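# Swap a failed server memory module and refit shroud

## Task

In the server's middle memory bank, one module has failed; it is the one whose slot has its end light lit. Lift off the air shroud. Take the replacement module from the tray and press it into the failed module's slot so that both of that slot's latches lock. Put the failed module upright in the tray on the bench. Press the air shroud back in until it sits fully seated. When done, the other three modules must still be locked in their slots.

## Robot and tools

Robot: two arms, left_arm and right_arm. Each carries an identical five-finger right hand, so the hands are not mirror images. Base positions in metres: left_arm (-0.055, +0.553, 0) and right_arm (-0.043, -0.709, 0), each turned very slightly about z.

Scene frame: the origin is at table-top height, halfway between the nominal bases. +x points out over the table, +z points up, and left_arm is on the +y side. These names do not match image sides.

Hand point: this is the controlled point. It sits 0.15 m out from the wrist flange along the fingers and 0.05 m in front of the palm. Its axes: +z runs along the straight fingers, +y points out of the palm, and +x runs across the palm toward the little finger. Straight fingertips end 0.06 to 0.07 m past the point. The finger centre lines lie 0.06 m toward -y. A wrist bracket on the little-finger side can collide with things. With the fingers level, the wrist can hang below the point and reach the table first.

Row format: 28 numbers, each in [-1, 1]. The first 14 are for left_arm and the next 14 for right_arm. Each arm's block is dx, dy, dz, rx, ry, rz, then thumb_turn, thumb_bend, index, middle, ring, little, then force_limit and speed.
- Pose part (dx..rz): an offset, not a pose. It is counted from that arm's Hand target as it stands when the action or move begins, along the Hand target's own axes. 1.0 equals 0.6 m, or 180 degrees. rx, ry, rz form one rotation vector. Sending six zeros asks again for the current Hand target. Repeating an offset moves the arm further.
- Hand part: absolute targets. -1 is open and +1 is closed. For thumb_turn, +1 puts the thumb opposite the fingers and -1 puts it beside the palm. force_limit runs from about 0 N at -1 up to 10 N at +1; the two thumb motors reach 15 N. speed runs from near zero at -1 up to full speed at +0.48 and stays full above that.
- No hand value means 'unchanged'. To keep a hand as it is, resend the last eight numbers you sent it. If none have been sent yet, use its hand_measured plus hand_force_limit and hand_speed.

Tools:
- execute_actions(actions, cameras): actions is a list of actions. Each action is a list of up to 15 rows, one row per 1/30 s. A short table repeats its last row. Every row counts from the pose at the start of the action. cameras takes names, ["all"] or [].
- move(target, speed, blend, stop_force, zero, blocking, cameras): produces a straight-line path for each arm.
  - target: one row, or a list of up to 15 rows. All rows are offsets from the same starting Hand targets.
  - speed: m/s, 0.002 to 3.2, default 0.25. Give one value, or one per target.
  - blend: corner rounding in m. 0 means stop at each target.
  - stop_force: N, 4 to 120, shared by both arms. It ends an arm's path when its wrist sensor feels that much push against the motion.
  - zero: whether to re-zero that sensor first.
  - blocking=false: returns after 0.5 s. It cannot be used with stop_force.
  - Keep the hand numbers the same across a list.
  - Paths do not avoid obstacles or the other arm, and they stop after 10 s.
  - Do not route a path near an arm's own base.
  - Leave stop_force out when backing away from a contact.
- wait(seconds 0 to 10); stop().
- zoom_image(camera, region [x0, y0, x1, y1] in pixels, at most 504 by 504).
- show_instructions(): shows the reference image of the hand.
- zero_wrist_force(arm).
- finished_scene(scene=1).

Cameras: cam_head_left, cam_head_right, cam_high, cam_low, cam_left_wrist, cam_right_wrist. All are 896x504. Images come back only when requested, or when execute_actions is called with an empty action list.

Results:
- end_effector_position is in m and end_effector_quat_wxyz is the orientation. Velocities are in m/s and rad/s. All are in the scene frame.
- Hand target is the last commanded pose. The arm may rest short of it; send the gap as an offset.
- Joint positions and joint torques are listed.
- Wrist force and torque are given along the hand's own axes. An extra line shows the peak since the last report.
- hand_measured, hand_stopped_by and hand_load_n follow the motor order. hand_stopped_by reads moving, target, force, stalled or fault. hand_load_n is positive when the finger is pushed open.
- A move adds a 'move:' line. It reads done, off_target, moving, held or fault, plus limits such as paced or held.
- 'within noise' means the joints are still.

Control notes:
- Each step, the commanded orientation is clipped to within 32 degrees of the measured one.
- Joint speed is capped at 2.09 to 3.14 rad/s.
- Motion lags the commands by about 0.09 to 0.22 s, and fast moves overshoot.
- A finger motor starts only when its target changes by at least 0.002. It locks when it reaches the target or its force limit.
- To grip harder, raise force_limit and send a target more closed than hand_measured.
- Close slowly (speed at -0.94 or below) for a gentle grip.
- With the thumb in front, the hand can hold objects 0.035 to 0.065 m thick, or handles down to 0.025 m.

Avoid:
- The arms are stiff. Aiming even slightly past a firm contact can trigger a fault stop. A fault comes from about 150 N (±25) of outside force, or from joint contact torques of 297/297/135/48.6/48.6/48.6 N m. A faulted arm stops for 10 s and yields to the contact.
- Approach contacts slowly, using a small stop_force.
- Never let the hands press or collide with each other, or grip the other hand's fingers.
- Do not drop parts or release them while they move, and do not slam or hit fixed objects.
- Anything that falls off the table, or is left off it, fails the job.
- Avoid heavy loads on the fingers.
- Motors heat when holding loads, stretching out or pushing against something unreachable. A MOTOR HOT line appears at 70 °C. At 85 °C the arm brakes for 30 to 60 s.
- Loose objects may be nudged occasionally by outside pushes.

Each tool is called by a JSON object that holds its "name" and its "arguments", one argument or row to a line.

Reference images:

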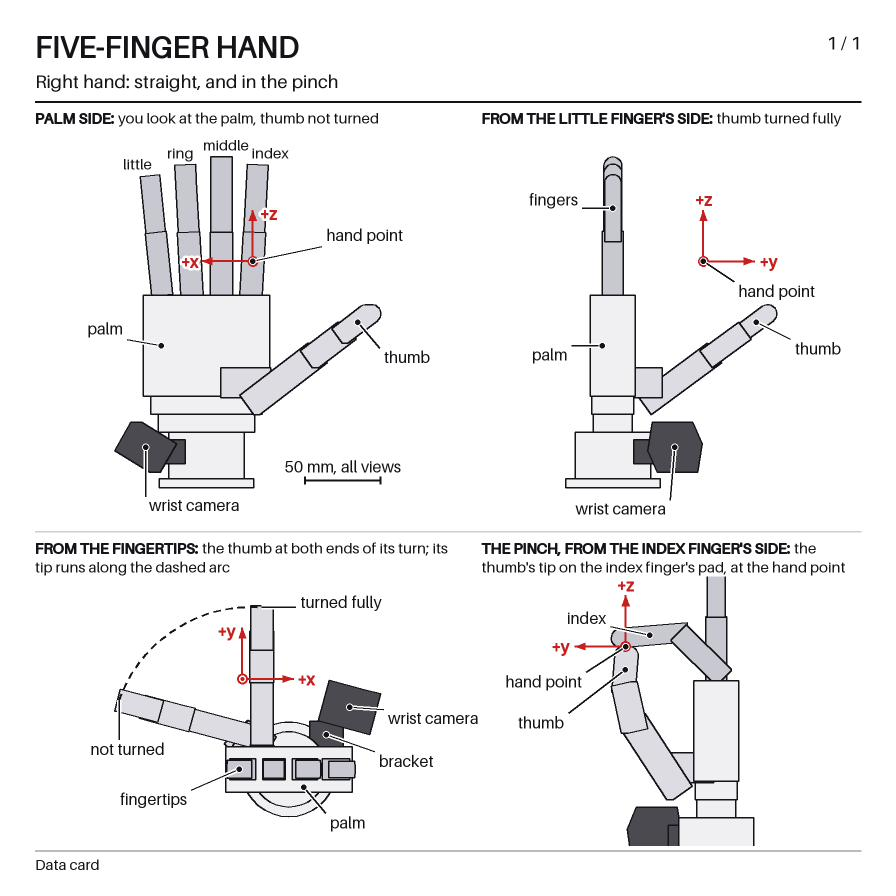

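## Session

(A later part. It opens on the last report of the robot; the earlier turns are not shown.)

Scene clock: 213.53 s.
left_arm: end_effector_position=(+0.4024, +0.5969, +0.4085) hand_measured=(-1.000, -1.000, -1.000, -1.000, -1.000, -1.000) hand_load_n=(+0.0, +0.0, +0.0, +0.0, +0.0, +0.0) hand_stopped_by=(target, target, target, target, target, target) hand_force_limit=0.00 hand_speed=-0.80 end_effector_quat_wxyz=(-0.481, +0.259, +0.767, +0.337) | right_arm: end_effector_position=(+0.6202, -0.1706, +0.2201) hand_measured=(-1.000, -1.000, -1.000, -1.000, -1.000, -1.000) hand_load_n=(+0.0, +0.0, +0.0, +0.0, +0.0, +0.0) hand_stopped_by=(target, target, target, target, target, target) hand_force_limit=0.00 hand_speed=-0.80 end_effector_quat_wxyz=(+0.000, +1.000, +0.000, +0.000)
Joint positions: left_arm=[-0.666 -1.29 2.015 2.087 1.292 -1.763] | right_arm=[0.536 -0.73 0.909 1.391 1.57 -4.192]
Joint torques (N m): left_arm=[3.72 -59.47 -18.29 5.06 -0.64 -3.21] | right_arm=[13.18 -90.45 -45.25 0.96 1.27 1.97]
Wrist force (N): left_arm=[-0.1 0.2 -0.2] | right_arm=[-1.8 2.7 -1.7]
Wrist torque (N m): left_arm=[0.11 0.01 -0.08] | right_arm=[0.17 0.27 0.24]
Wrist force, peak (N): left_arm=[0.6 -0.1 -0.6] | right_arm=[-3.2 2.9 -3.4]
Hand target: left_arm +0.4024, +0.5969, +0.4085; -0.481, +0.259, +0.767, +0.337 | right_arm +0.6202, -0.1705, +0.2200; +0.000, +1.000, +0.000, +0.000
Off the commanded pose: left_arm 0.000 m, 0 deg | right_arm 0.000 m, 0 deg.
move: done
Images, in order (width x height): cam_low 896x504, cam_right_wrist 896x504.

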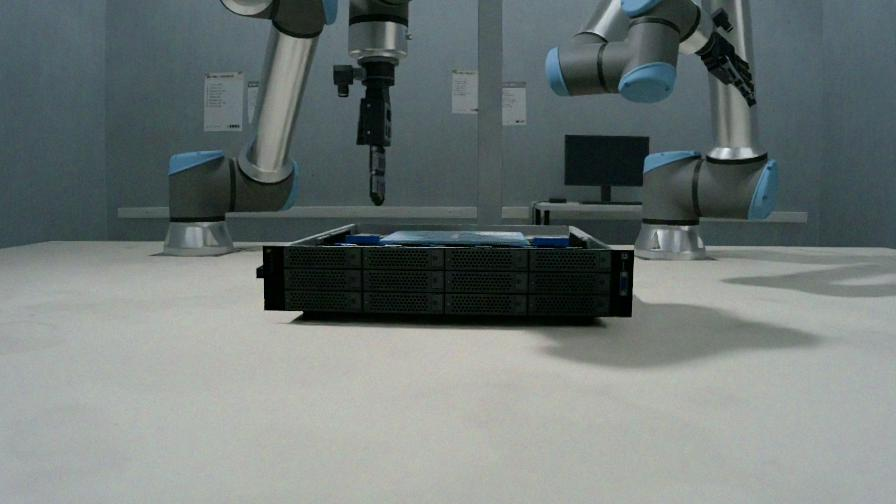

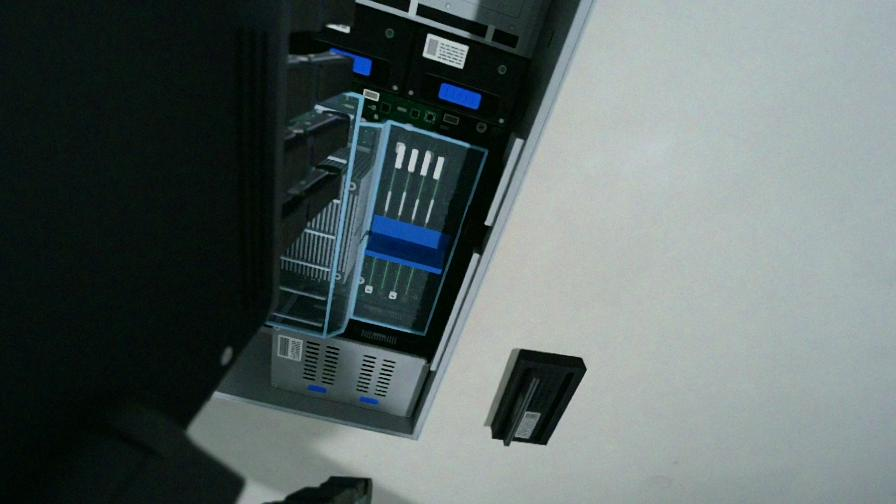

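{"name": "zoom_image", "arguments": {
  "camera": "cam_low",
  "region": [250, 190, 650, 330]
}}

{"name": "zoom_image", "arguments": {
  "camera": "cam_right_wrist",
  "region": [340, 180, 480, 300]
}}

Scaled by 1.260 from the camera's 896x504 image, which has a finer 1280x720 frame.

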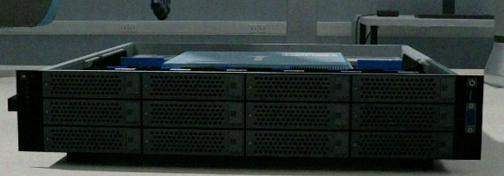

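Scaled by 3.600 from the camera's 896x504 image, which has a finer 1280x720 frame.

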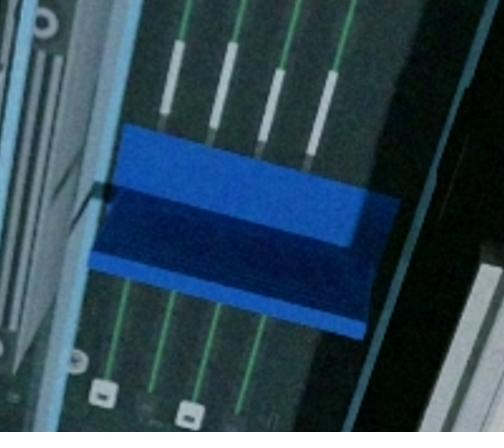

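{"name": "zoom_image", "arguments": {
  "camera": "cam_low",
  "region": [330, 220, 430, 260]
}}

{"name": "execute_actions", "arguments": {
  "actions": [],
  "cameras": ["cam_head_left", "cam_head_right", "cam_high"]
}}

{"name": "zoom_image", "arguments": {
  "camera": "cam_head_right",
  "region": [380, 260, 470, 350]
}}

{"name": "zoom_image", "arguments": {
  "camera": "cam_high",
  "region": [420, 160, 600, 280]
}}

Scaled by 5.040 from the camera's 896x504 image, which has a finer 1280x720 frame.

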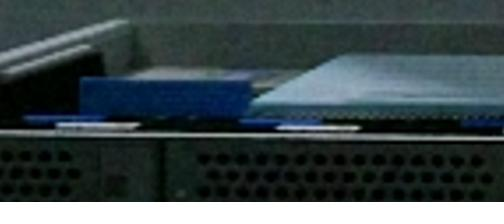

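Scene clock: 226.90 s.
left_arm: end_effector_position=(+0.4024, +0.5969, +0.4085) hand_measured=(-1.000, -1.000, -1.000, -1.000, -1.000, -1.000) hand_load_n=(+0.0, +0.0, +0.0, +0.0, +0.0, +0.0) hand_stopped_by=(target, target, target, target, target, target) hand_force_limit=0.00 hand_speed=-0.80 end_effector_quat_wxyz=(-0.481, +0.259, +0.767, +0.337) | right_arm: end_effector_position=(+0.6202, -0.1705, +0.2200) hand_measured=(-1.000, -1.000, -1.000, -1.000, -1.000, -1.000) hand_load_n=(+0.0, +0.0, +0.0, +0.0, +0.0, +0.0) hand_stopped_by=(target, target, target, target, target, target) hand_force_limit=0.00 hand_speed=-0.80 end_effector_quat_wxyz=(+0.000, +1.000, +0.000, +0.000)
Joint positions: left_arm=[-0.666 -1.29 2.015 2.087 1.292 -1.763] | right_arm=[0.536 -0.73 0.909 1.39 1.57 -4.192]
Joint velocities: within noise
Joint torques (N m): left_arm=[1.86 -59.86 -17.26 4.9 -0.71 -3.23] | right_arm=[13.04 -91.24 -50.08 0.68 1.51 2.8]
Motor temperatures (°C): left_arm=[35 32 34 35 33 35] | right_arm=[30 32 29 37 38 40]
Wrist force (N): left_arm=[0.3 -0.2 0.0] | right_arm=[-1.6 2.6 -1.6]
Wrist torque (N m): left_arm=[0.03 -0.07 -0.08] | right_arm=[0.15 0.22 0.24]
Wrist force, peak (N): left_arm=[0.3 0.1 -0.7] | right_arm=[-1.9 3.0 -1.9]
Hand target: left_arm +0.4024, +0.5969, +0.4085; -0.481, +0.259, +0.767, +0.337 | right_arm +0.6202, -0.1705, +0.2200; +0.000, +1.000, +0.000, +0.000
Off the commanded pose: left_arm 0.000 m, 0 deg | right_arm 0.000 m, 0 deg.
Images, in order (width x height): cam_head_left 896x504, cam_head_right 896x504, cam_high 896x504.

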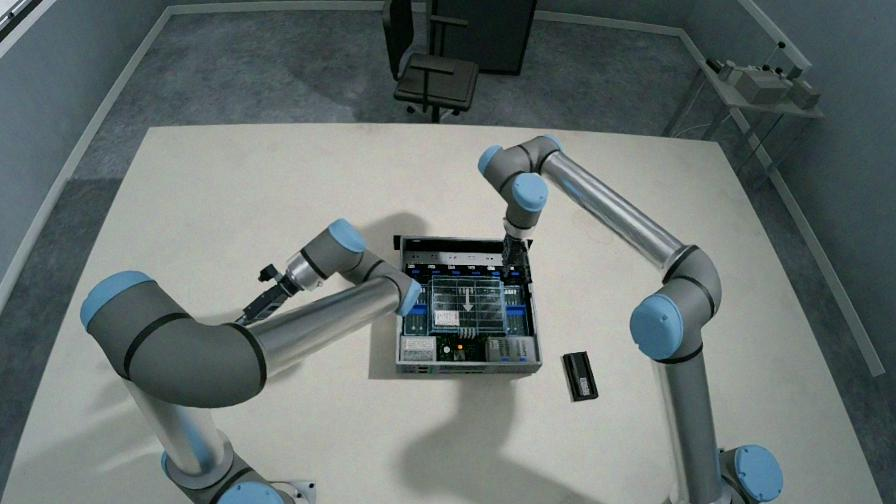

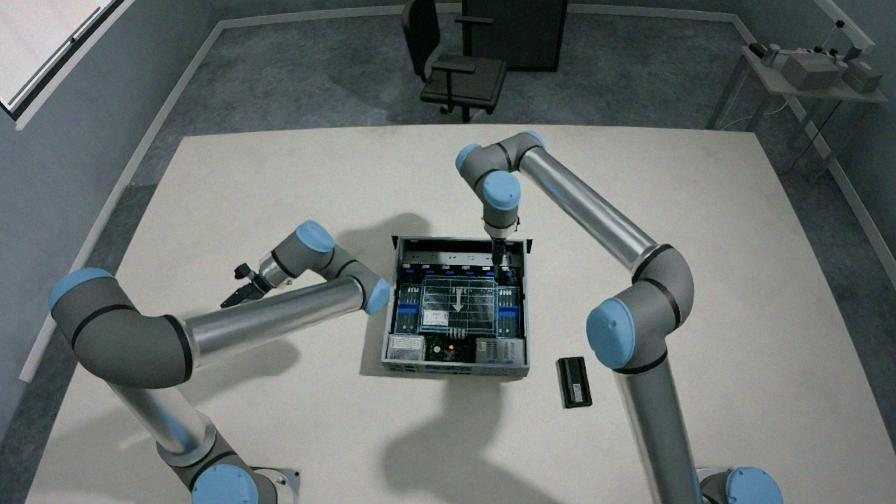

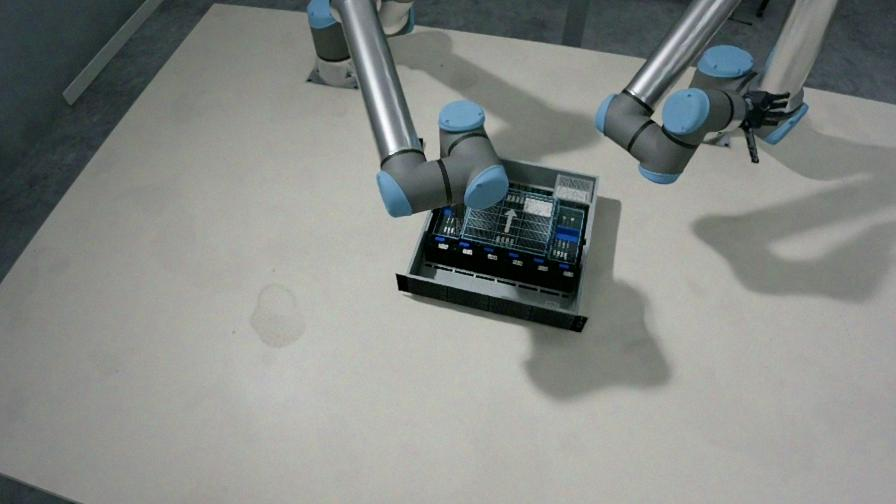

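Scaled by 5.600 from the camera's 896x504 image, which has a finer 1280x720 frame.

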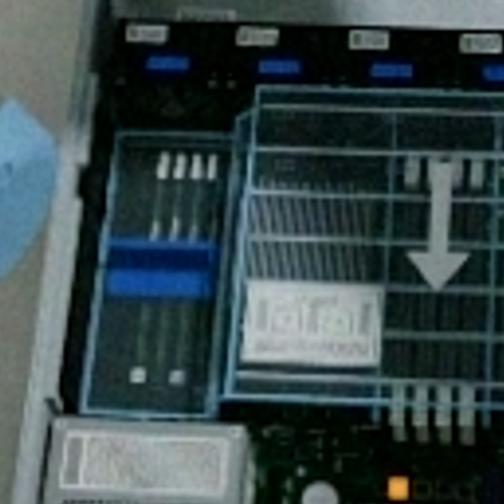

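Scaled by 2.800 from the camera's 896x504 image, which has a finer 1280x720 frame.

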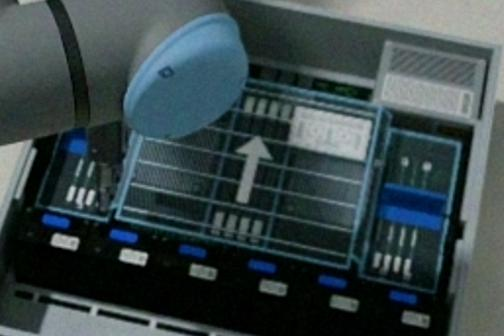

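{"name": "move", "arguments": {
  "target": [0, 0, 0, 0, 0, 0, -1, -1, -1, -1, -1, -1, 0, -0.8, 0, 0, 0, 0, 0, 0, -1, -1, 1, 1, 1, 1, 0, 0],
  "speed": 0.25
}}

{"name": "move", "arguments": {
  "target": [0, 0, 0, 0, 0, 0, -1, -1, -1, -1, -1, -1, 0, -0.8, -0.045, -0.0458, 0.1033, 0, 0, 0, -1, -1, 1, 1, 1, 1, 0, 0],
  "speed": 0.1,
  "cameras": ["cam_right_wrist", "cam_low"]
}}

{"name": "zoom_image", "arguments": {
  "camera": "cam_right_wrist",
  "region": [280, 80, 600, 400]
}}

Scene clock: 242.97 s.
left_arm: end_effector_position=(+0.4024, +0.5969, +0.4085) hand_measured=(-1.000, -1.000, -1.000, -1.000, -1.000, -1.000) hand_load_n=(+0.0, +0.0, +0.0, +0.0, +0.0, +0.0) hand_stopped_by=(target, target, target, target, target, target) hand_force_limit=0.00 hand_speed=-0.80 end_effector_quat_wxyz=(-0.481, +0.259, +0.767, +0.337) | right_arm: end_effector_position=(+0.6202, -0.1704, +0.2200) hand_measured=(-1.000, -1.000, +1.000, +1.000, +1.000, +1.000) hand_load_n=(+0.0, +0.0, +0.0, +0.0, +0.0, +0.0) hand_stopped_by=(target, target, target, target, target, target) hand_force_limit=0.00 hand_speed=0.00 end_effector_quat_wxyz=(+0.000, +1.000, +0.000, +0.000)
Joint positions: left_arm=[-0.666 -1.29 2.015 2.087 1.292 -1.763] | right_arm=[0.536 -0.73 0.909 1.39 1.57 -4.192]
Joint torques (N m): left_arm=[1.89 -59.85 -17.61 4.61 -0.8 -3.39] | right_arm=[10.92 -92.78 -38.33 4.23 -0.26 2.81]
Wrist force (N): left_arm=[0.0 0.3 0.0] | right_arm=[-1.5 2.6 -1.9]
Wrist torque (N m): left_arm=[0.11 -0.02 -0.06] | right_arm=[0.18 0.23 0.24]
Wrist force, peak (N): left_arm=[0.6 0.5 -0.4] | right_arm=[-2.0 2.8 -1.9]
Hand target: left_arm +0.4024, +0.5969, +0.4085; -0.481, +0.259, +0.767, +0.337 | right_arm +0.6202, -0.1705, +0.2200; +0.000, +1.000, +0.000, +0.000
Off the commanded pose: left_arm 0.000 m, 0 deg | right_arm 0.000 m, 0 deg.
move: done

Scene clock: 244.03 s.
left_arm: end_effector_position=(+0.4024, +0.5969, +0.4085) hand_measured=(-1.000, -1.000, -1.000, -1.000, -1.000, -1.000) hand_load_n=(+0.0, +0.0, +0.0, +0.0, +0.0, +0.0) hand_stopped_by=(target, target, target, target, target, target) hand_force_limit=0.00 hand_speed=-0.80 end_effector_quat_wxyz=(-0.481, +0.259, +0.767, +0.337) | right_arm: end_effector_position=(+0.5932, -0.1429, +0.1579) hand_measured=(-1.000, -1.000, +1.000, +1.000, +1.000, +1.000) hand_load_n=(+0.0, +0.0, +0.0, +0.0, +0.0, +0.0) hand_stopped_by=(target, target, target, target, target, target) hand_force_limit=0.00 hand_speed=0.00 end_effector_quat_wxyz=(+0.000, +1.000, +0.000, +0.000)
Joint positions: left_arm=[-0.666 -1.29 2.015 2.087 1.292 -1.763] | right_arm=[0.578 -0.705 0.975 1.3 1.57 -4.15]
Joint torques (N m): left_arm=[1.22 -59.83 -18.34 4.91 -0.51 -3.32] | right_arm=[-11.7 -114.78 -47.83 6.15 1.29 -4.22]
Wrist force (N): left_arm=[0.1 -0.1 -0.3] | right_arm=[-1.9 2.7 -2.0]
Wrist torque (N m): left_arm=[0.06 -0.03 -0.08] | right_arm=[0.20 0.31 0.17]
Wrist force, peak (N): left_arm=[0.6 0.1 0.5] | right_arm=[-1.3 3.0 -2.7]
Hand target: left_arm +0.4024, +0.5969, +0.4085; -0.481, +0.259, +0.767, +0.337 | right_arm +0.5933, -0.1429, +0.1580; +0.000, +1.000, +0.000, +0.000
Off the commanded pose: left_arm 0.000 m, 0 deg | right_arm 0.000 m, 0 deg.
move: done
Images, in order (width x height): cam_low 896x504, cam_right_wrist 896x504.

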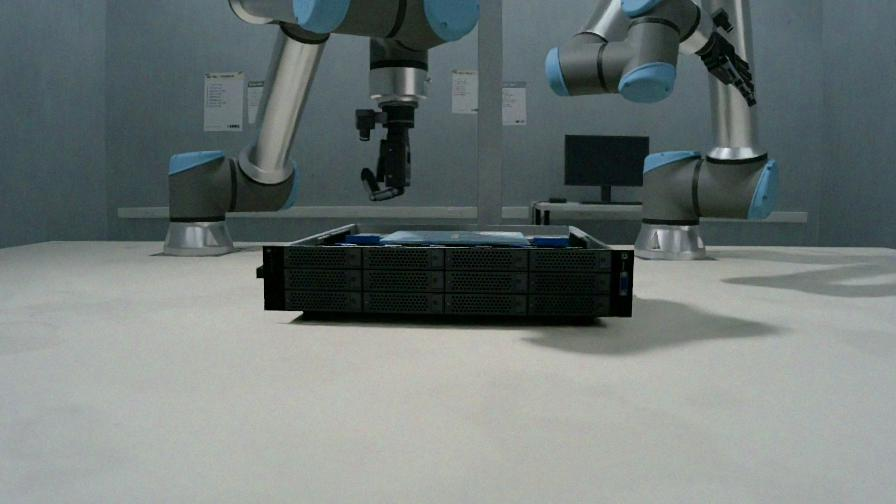

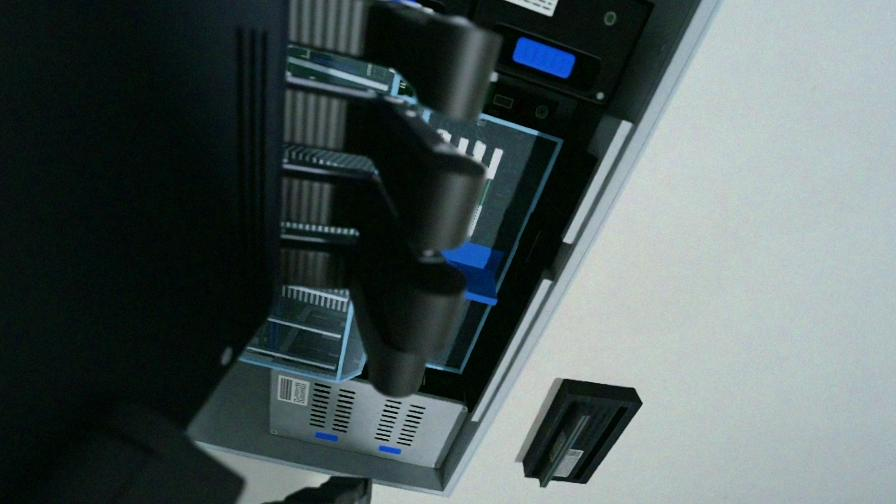

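Scaled by 1.575 from the camera's 896x504 image, which has a finer 1280x720 frame.

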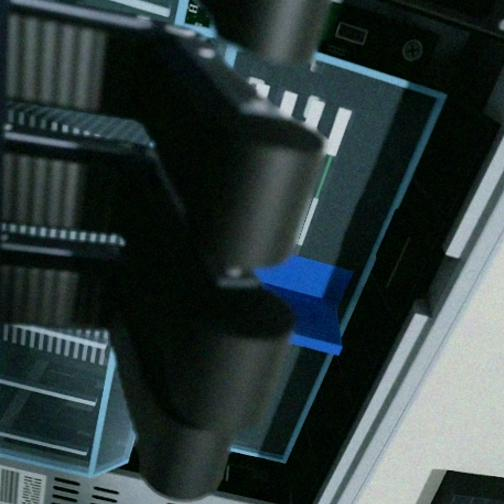

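{"name": "move", "arguments": {
  "target": [0, 0, 0, 0, 0, 0, -1, -1, -1, -1, -1, -1, 0, -0.8, 0, 0, -0.08, 0, 0, 0, -1, -1, -1, -1, -1, -1, 0, 0],
  "speed": 0.25
}}

{"name": "move", "arguments": {
  "target": [0, 0, 0, 0, 0, 0, -1, -1, -1, -1, -1, -1, 0, -0.8, -0.16, -0.04, 0, 0, 0, 0, -1, -1, -1, -1, -1, -1, 0, 0],
  "speed": 0.2,
  "cameras": ["cam_right_wrist"]
}}

{"name": "zoom_image", "arguments": {
  "camera": "cam_right_wrist",
  "region": [340, 0, 540, 200]
}}

Scene clock: 262.53 s.
left_arm: end_effector_position=(+0.4024, +0.5969, +0.4085) hand_measured=(-1.000, -1.000, -1.000, -1.000, -1.000, -1.000) hand_load_n=(+0.0, +0.0, +0.0, +0.0, +0.0, +0.0) hand_stopped_by=(target, target, target, target, target, target) hand_force_limit=0.00 hand_speed=-0.80 end_effector_quat_wxyz=(-0.481, +0.259, +0.767, +0.337) | right_arm: end_effector_position=(+0.5933, -0.1430, +0.2061) hand_measured=(-1.000, -1.000, -1.000, -1.000, -1.000, -1.000) hand_load_n=(+0.0, +0.0, +0.0, +0.0, +0.0, +0.0) hand_stopped_by=(target, target, target, target, target, target) hand_force_limit=0.00 hand_speed=0.00 end_effector_quat_wxyz=(+0.000, +1.000, +0.000, +0.000)
Joint positions: left_arm=[-0.666 -1.29 2.015 2.087 1.292 -1.763] | right_arm=[0.578 -0.728 0.93 1.367 1.57 -4.15]
Joint torques (N m): left_arm=[4.45 -63.01 -17.92 4.6 -0.64 -2.71] | right_arm=[-7.88 -91.05 -28.86 2.45 0.78 -3.27]
Wrist force (N): left_arm=[0.0 -0.4 -0.1] | right_arm=[-1.9 2.6 -1.8]
Wrist torque (N m): left_arm=[0.01 -0.01 -0.09] | right_arm=[0.15 0.28 0.18]
Wrist force, peak (N): left_arm=[0.6 -0.8 -0.1] | right_arm=[-2.0 2.5 -3.5]
Hand target: left_arm +0.4024, +0.5969, +0.4085; -0.481, +0.259, +0.767, +0.337 | right_arm +0.5932, -0.1430, +0.2060; +0.000, +1.000, +0.000, +0.000
Off the commanded pose: left_arm 0.000 m, 0 deg | right_arm 0.000 m, 0 deg.
move: done

Scene clock: 263.50 s.
left_arm: end_effector_position=(+0.4024, +0.5969, +0.4085) hand_measured=(-1.000, -1.000, -1.000, -1.000, -1.000, -1.000) hand_load_n=(+0.0, +0.0, +0.0, +0.0, +0.0, +0.0) hand_stopped_by=(target, target, target, target, target, target) hand_force_limit=0.00 hand_speed=-0.80 end_effector_quat_wxyz=(-0.481, +0.259, +0.767, +0.337) | right_arm: end_effector_position=(+0.4973, -0.1190, +0.2060) hand_measured=(-1.000, -1.000, -1.000, -1.000, -1.000, -1.000) hand_load_n=(+0.0, +0.0, +0.0, +0.0, +0.0, +0.0) hand_stopped_by=(target, target, target, target, target, target) hand_force_limit=0.00 hand_speed=0.00 end_effector_quat_wxyz=(+0.000, +1.000, +0.000, +0.000)
Joint positions: left_arm=[-0.666 -1.29 2.015 2.087 1.292 -1.763] | right_arm=[0.663 -0.822 1.099 1.293 1.571 -4.065]
Joint torques (N m): left_arm=[6.04 -60.14 -18.7 4.77 -0.14 -3.19] | right_arm=[8.04 -98.67 -35.62 5.95 1.52 -2.73]
Wrist force (N): left_arm=[-0.4 0.1 0.0] | right_arm=[-1.4 3.0 -2.2]
Wrist torque (N m): left_arm=[0.07 0.04 -0.11] | right_arm=[0.25 0.26 0.32]
Wrist force, peak (N): left_arm=[0.5 0.3 -0.3] | right_arm=[-3.9 2.7 -2.2]
Hand target: left_arm +0.4024, +0.5969, +0.4085; -0.481, +0.259, +0.767, +0.337 | right_arm +0.4972, -0.1190, +0.2060; +0.000, +1.000, +0.000, +0.000
Off the commanded pose: left_arm 0.000 m, 0 deg | right_arm 0.000 m, 0 deg.
move: done
Images, in order (width x height): cam_right_wrist 896x504.

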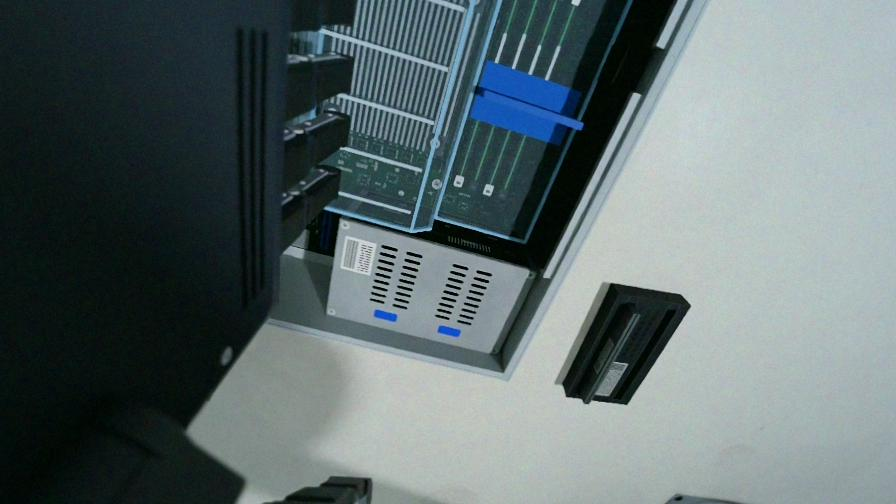

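Scaled by 2.520 from the camera's 896x504 image, which has a finer 1280x720 frame.

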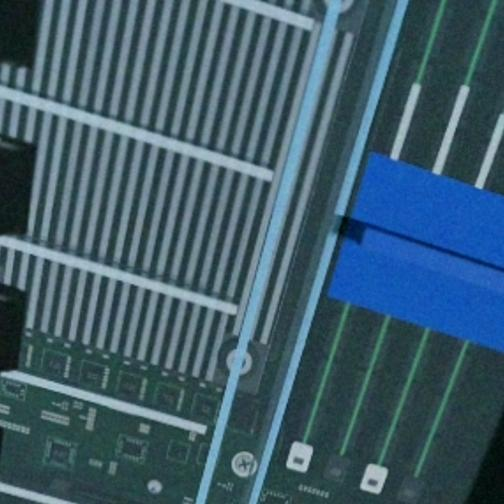

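{"name": "move", "arguments": {
  "target": [-0.043, -0.1812, -0.4975, 0.3641, -0.2319, -0.3916, -1, -1, -1, -1, -1, -1, 0, -0.8, 0.005, -0.0067, -0.0233, 0.2169, 0.2169, 0.4652, -1, -1, -1, -1, -1, -1, 0, 0],
  "speed": 0.4,
  "cameras": ["all"]
}}

Scene clock: 452.73 s.
left_arm: end_effector_position=(+0.5020, +0.2968, +0.4487) hand_measured=(-1.000, -1.000, -1.000, -1.000, -1.000, -1.000) hand_load_n=(+0.0, +0.0, +0.0, +0.0, +0.0, +0.0) hand_stopped_by=(target, target, target, target, target, target) hand_force_limit=0.00 hand_speed=-0.80 end_effector_quat_wxyz=(+0.000, -0.382, +0.924, +0.000) | right_arm: end_effector_position=(+0.5001, -0.1149, +0.2199) hand_measured=(-1.000, -1.000, -1.000, -1.000, -1.000, -1.000) hand_load_n=(+0.0, +0.0, +0.0, +0.0, +0.0, +0.0) hand_stopped_by=(target, target, target, target, target, target) hand_force_limit=0.00 hand_speed=0.00 end_effector_quat_wxyz=(-0.299, +0.641, -0.641, +0.299)
Joint positions: left_arm=[-0.795 -1.26 1.345 1.486 1.571 -3.128] | right_arm=[0.737 -1.2 1.621 0.418 2.101 -2.627]
Joint torques (N m): left_arm=[-6.86 -51.61 -29.7 2.63 -0.13 -2.79] | right_arm=[-6.8 -59.95 -48.69 3.08 2.77 2.57]
Wrist force (N): left_arm=[0.6 1.0 0.5] | right_arm=[-1.3 -0.1 -0.2]
Wrist torque (N m): left_arm=[0.02 -0.02 0.02] | right_arm=[-0.03 0.04 0.09]
Wrist force, peak (N): left_arm=[0.7 1.1 1.3] | right_arm=[-1.6 3.3 -2.5]
Hand target: left_arm +0.5021, +0.2968, +0.4486; +0.000, -0.382, +0.924, +0.000 | right_arm +0.5002, -0.1150, +0.2200; -0.299, +0.641, -0.641, +0.299
Off the commanded pose: left_arm 0.000 m, 0 deg | right_arm 0.000 m, 0 deg.
move: done

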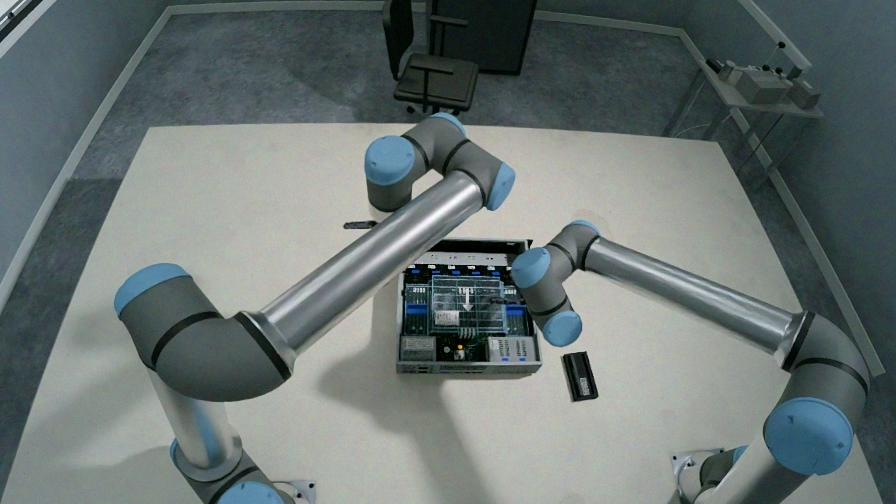

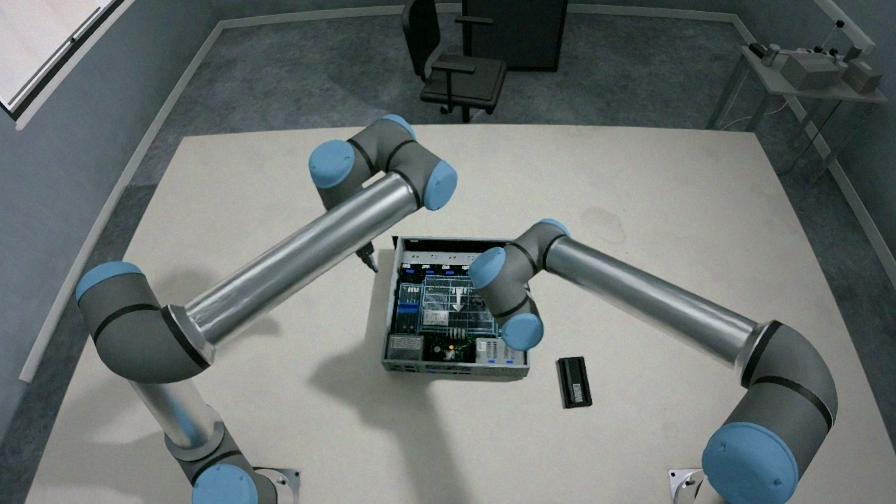

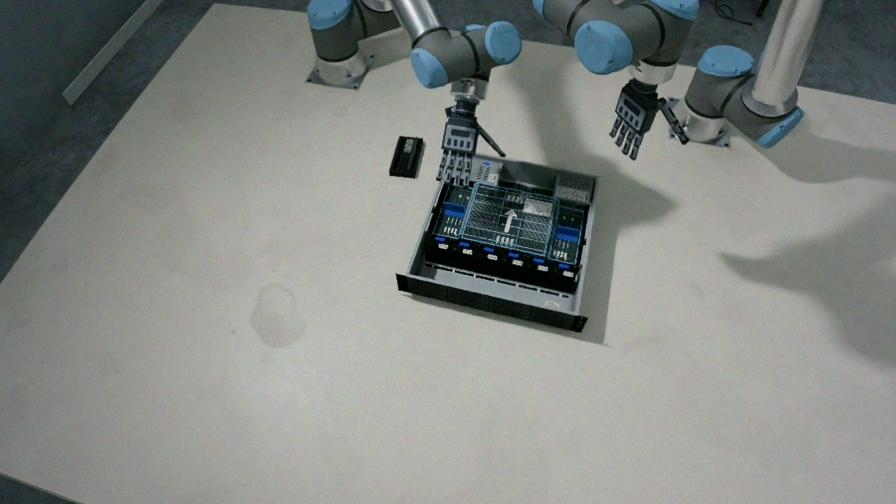

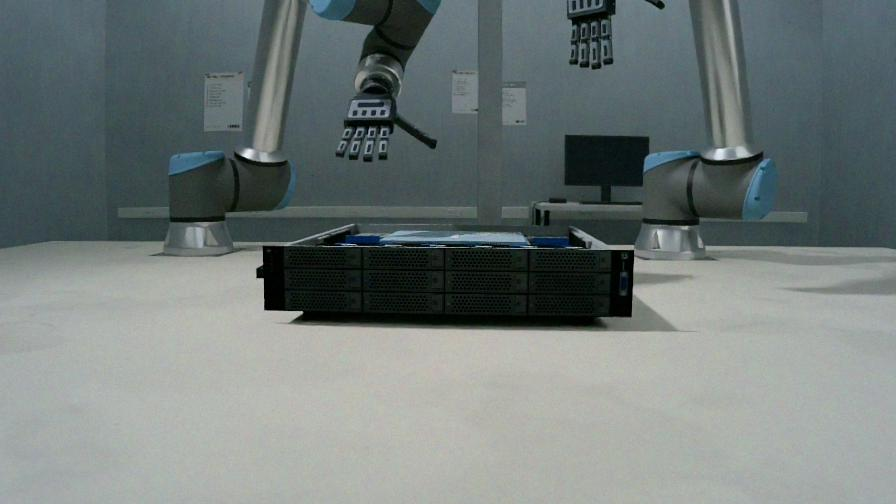

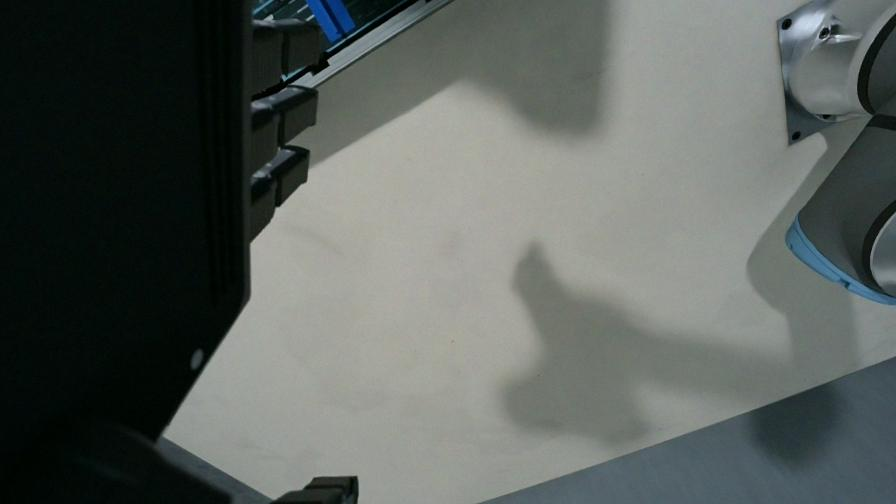

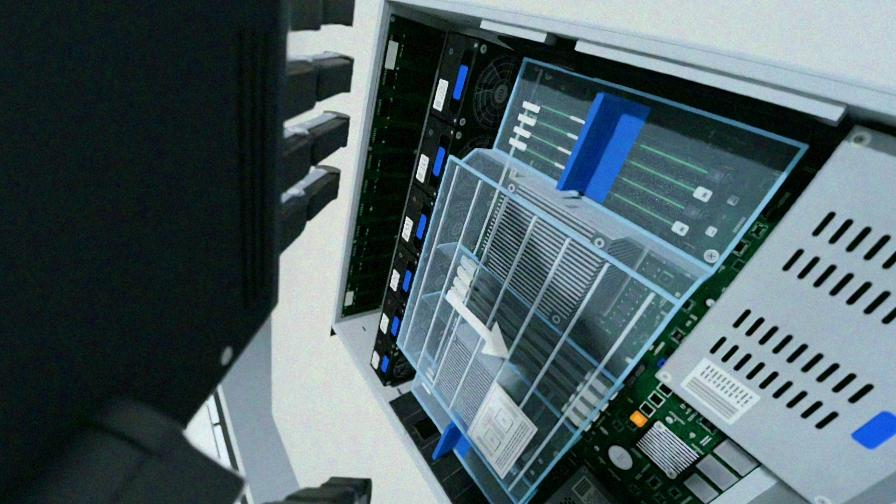

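{"name": "zoom_image", "arguments": {
  "camera": "cam_right_wrist",
  "region": [480, 40, 820, 290]
}}

{"name": "zoom_image", "arguments": {
  "camera": "cam_right_wrist",
  "region": [380, 240, 780, 504]
}}

Scaled by 1.482 from the camera's 896x504 image, which has a finer 1280x720 frame.

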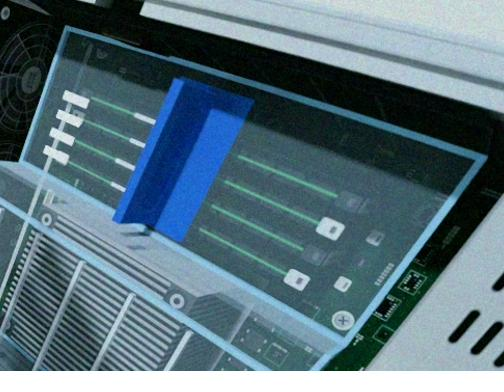

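Scaled by 1.260 from the camera's 896x504 image, which has a finer 1280x720 frame.

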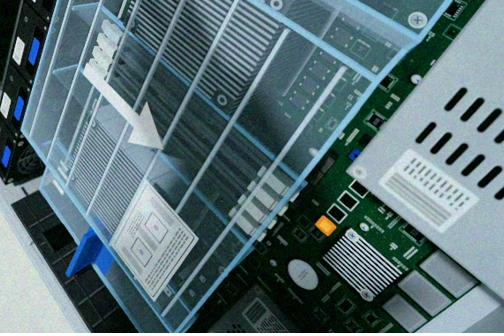

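{"name": "move", "arguments": {
  "target": [0.046, -0.324, 0.3317, 0.1336, 0.3223, 0.6913, -1, -1, -1, -1, -1, -1, 0, -0.8, 0, 0.0766, 0.0643, 0, 0, 0, -1, -1, -1, -1, -1, -1, 0, 0],
  "speed": 0.4,
  "cameras": ["all"]
}}

Scene clock: 582.83 s.
left_arm: end_effector_position=(+0.6199, +0.1396, +0.2497) hand_measured=(-1.000, -1.000, -1.000, -1.000, -1.000, -1.000) hand_load_n=(+0.0, +0.0, +0.0, +0.0, -0.5, +0.0) hand_stopped_by=(target, target, target, target, target, target) hand_force_limit=0.00 hand_speed=-0.80 end_effector_quat_wxyz=(-0.299, +0.641, +0.641, -0.299) | right_arm: end_effector_position=(+0.5003, -0.1149, +0.1598) hand_measured=(-1.000, -1.000, -1.000, -1.000, -1.000, -1.000) hand_load_n=(-0.5, +0.0, +0.0, +0.0, -0.5, +0.0) hand_stopped_by=(target, target, target, target, target, target) hand_force_limit=0.00 hand_speed=0.00 end_effector_quat_wxyz=(-0.299, +0.641, -0.641, +0.299)
Joint positions: left_arm=[-0.638 -0.725 1.088 1.979 2.029 -0.427] | right_arm=[0.737 -1.155 1.674 0.32 2.101 -2.627]
Joint torques (N m): left_arm=[6.85 -82.98 -27.54 3.79 1.28 4.27] | right_arm=[-6.27 -74.53 -38.81 3.92 2.11 1.72]
Wrist force (N): left_arm=[1.4 2.0 0.4] | right_arm=[-1.8 0.5 -0.1]
Wrist torque (N m): left_arm=[0.04 -0.05 0.16] | right_arm=[0.03 0.19 0.00]
Wrist force, peak (N): left_arm=[1.0 3.2 0.6] | right_arm=[-1.9 0.1 -0.5]
Hand target: left_arm +0.6199, +0.1397, +0.2496; -0.299, +0.641, +0.641, -0.299 | right_arm +0.5003, -0.1149, +0.1600; -0.299, +0.641, -0.641, +0.299
Off the commanded pose: left_arm 0.000 m, 0 deg | right_arm 0.000 m, 0 deg.
move: done

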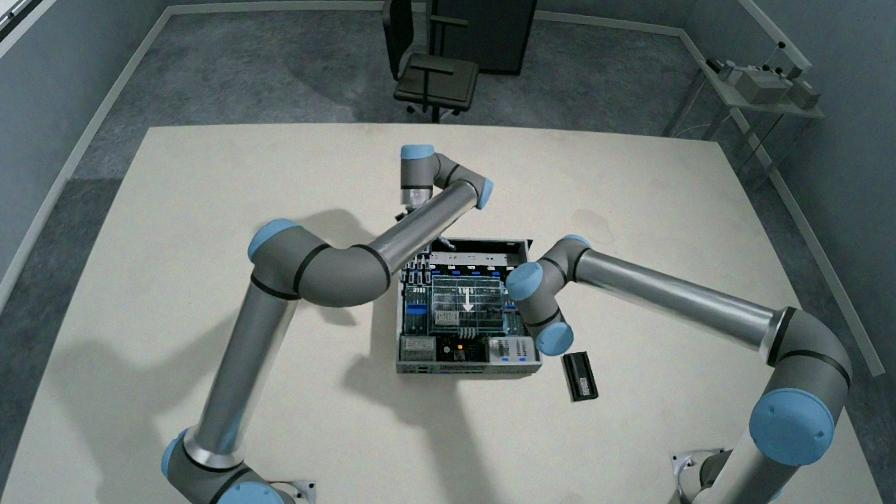

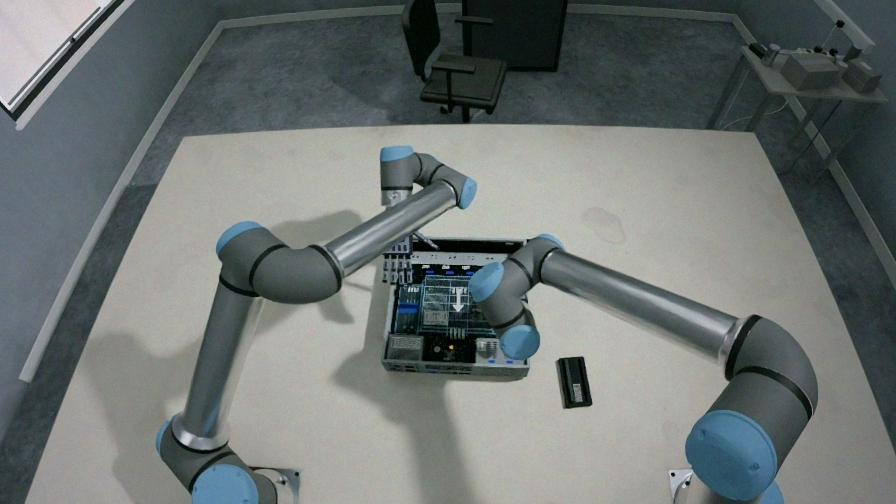

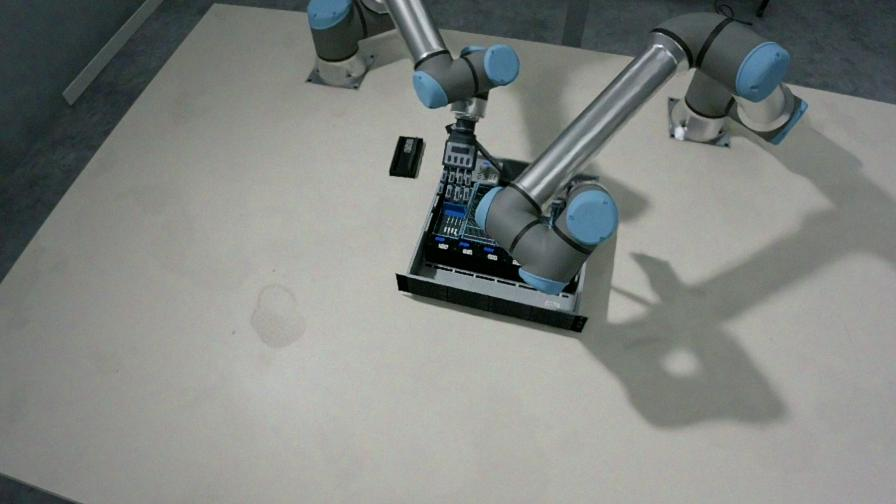

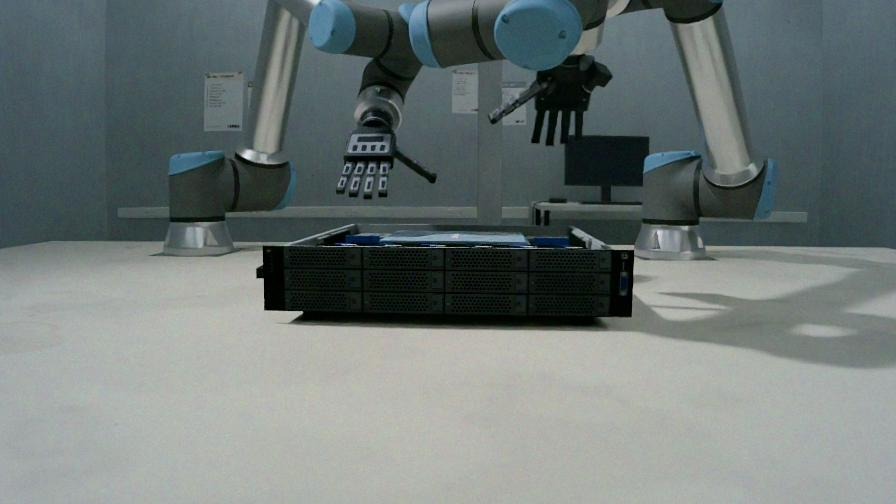

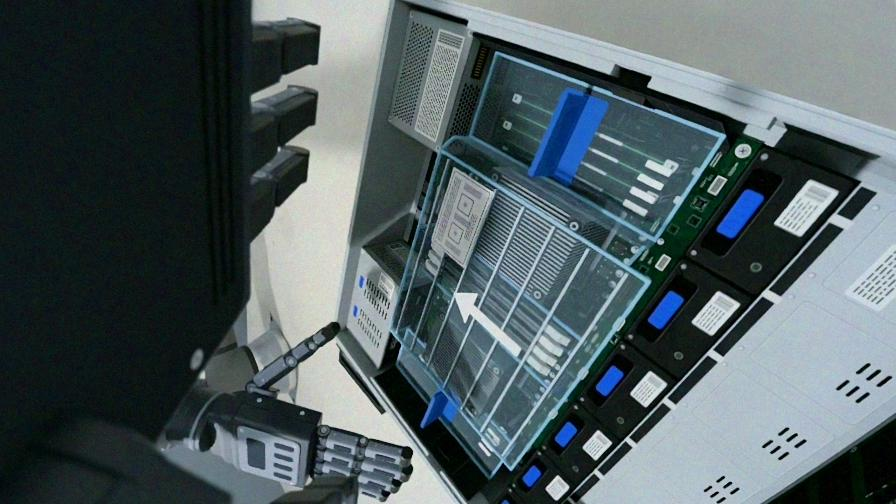

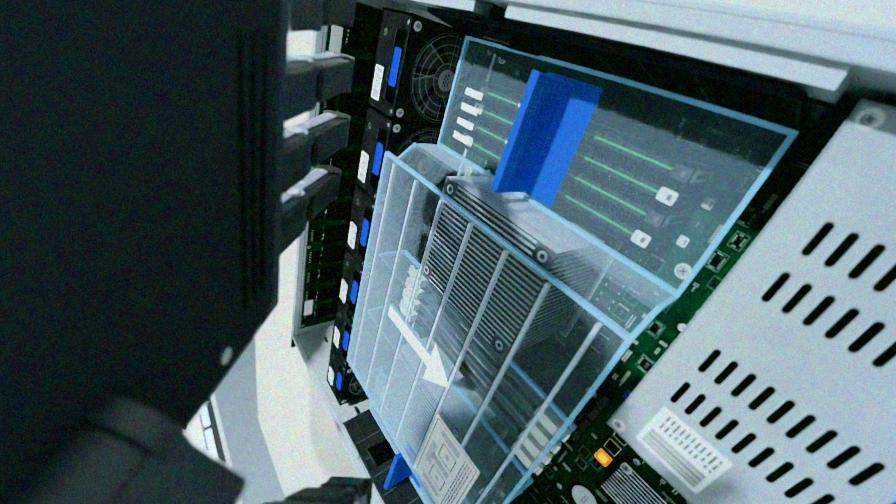

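{"name": "zoom_image", "arguments": {
  "camera": "cam_left_wrist",
  "region": [420, 30, 760, 290]
}}

{"name": "zoom_image", "arguments": {
  "camera": "cam_right_wrist",
  "region": [420, 20, 720, 260]
}}

Scaled by 1.482 from the camera's 896x504 image, which has a finer 1280x720 frame.

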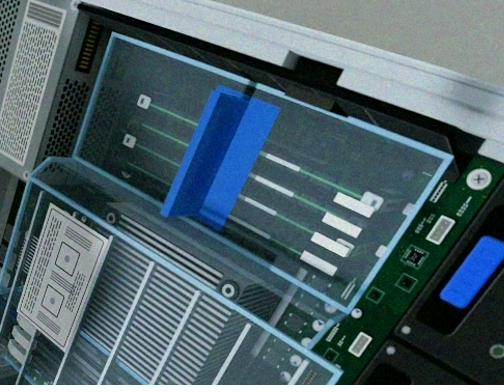

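Scaled by 1.680 from the camera's 896x504 image, which has a finer 1280x720 frame.

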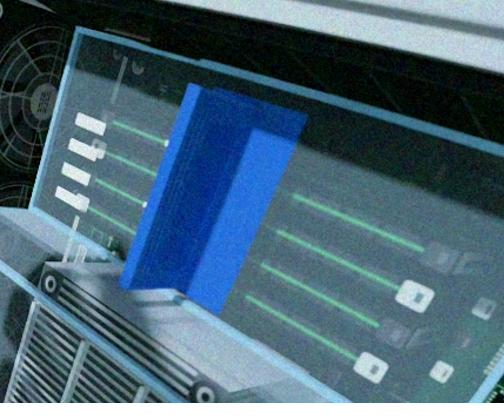

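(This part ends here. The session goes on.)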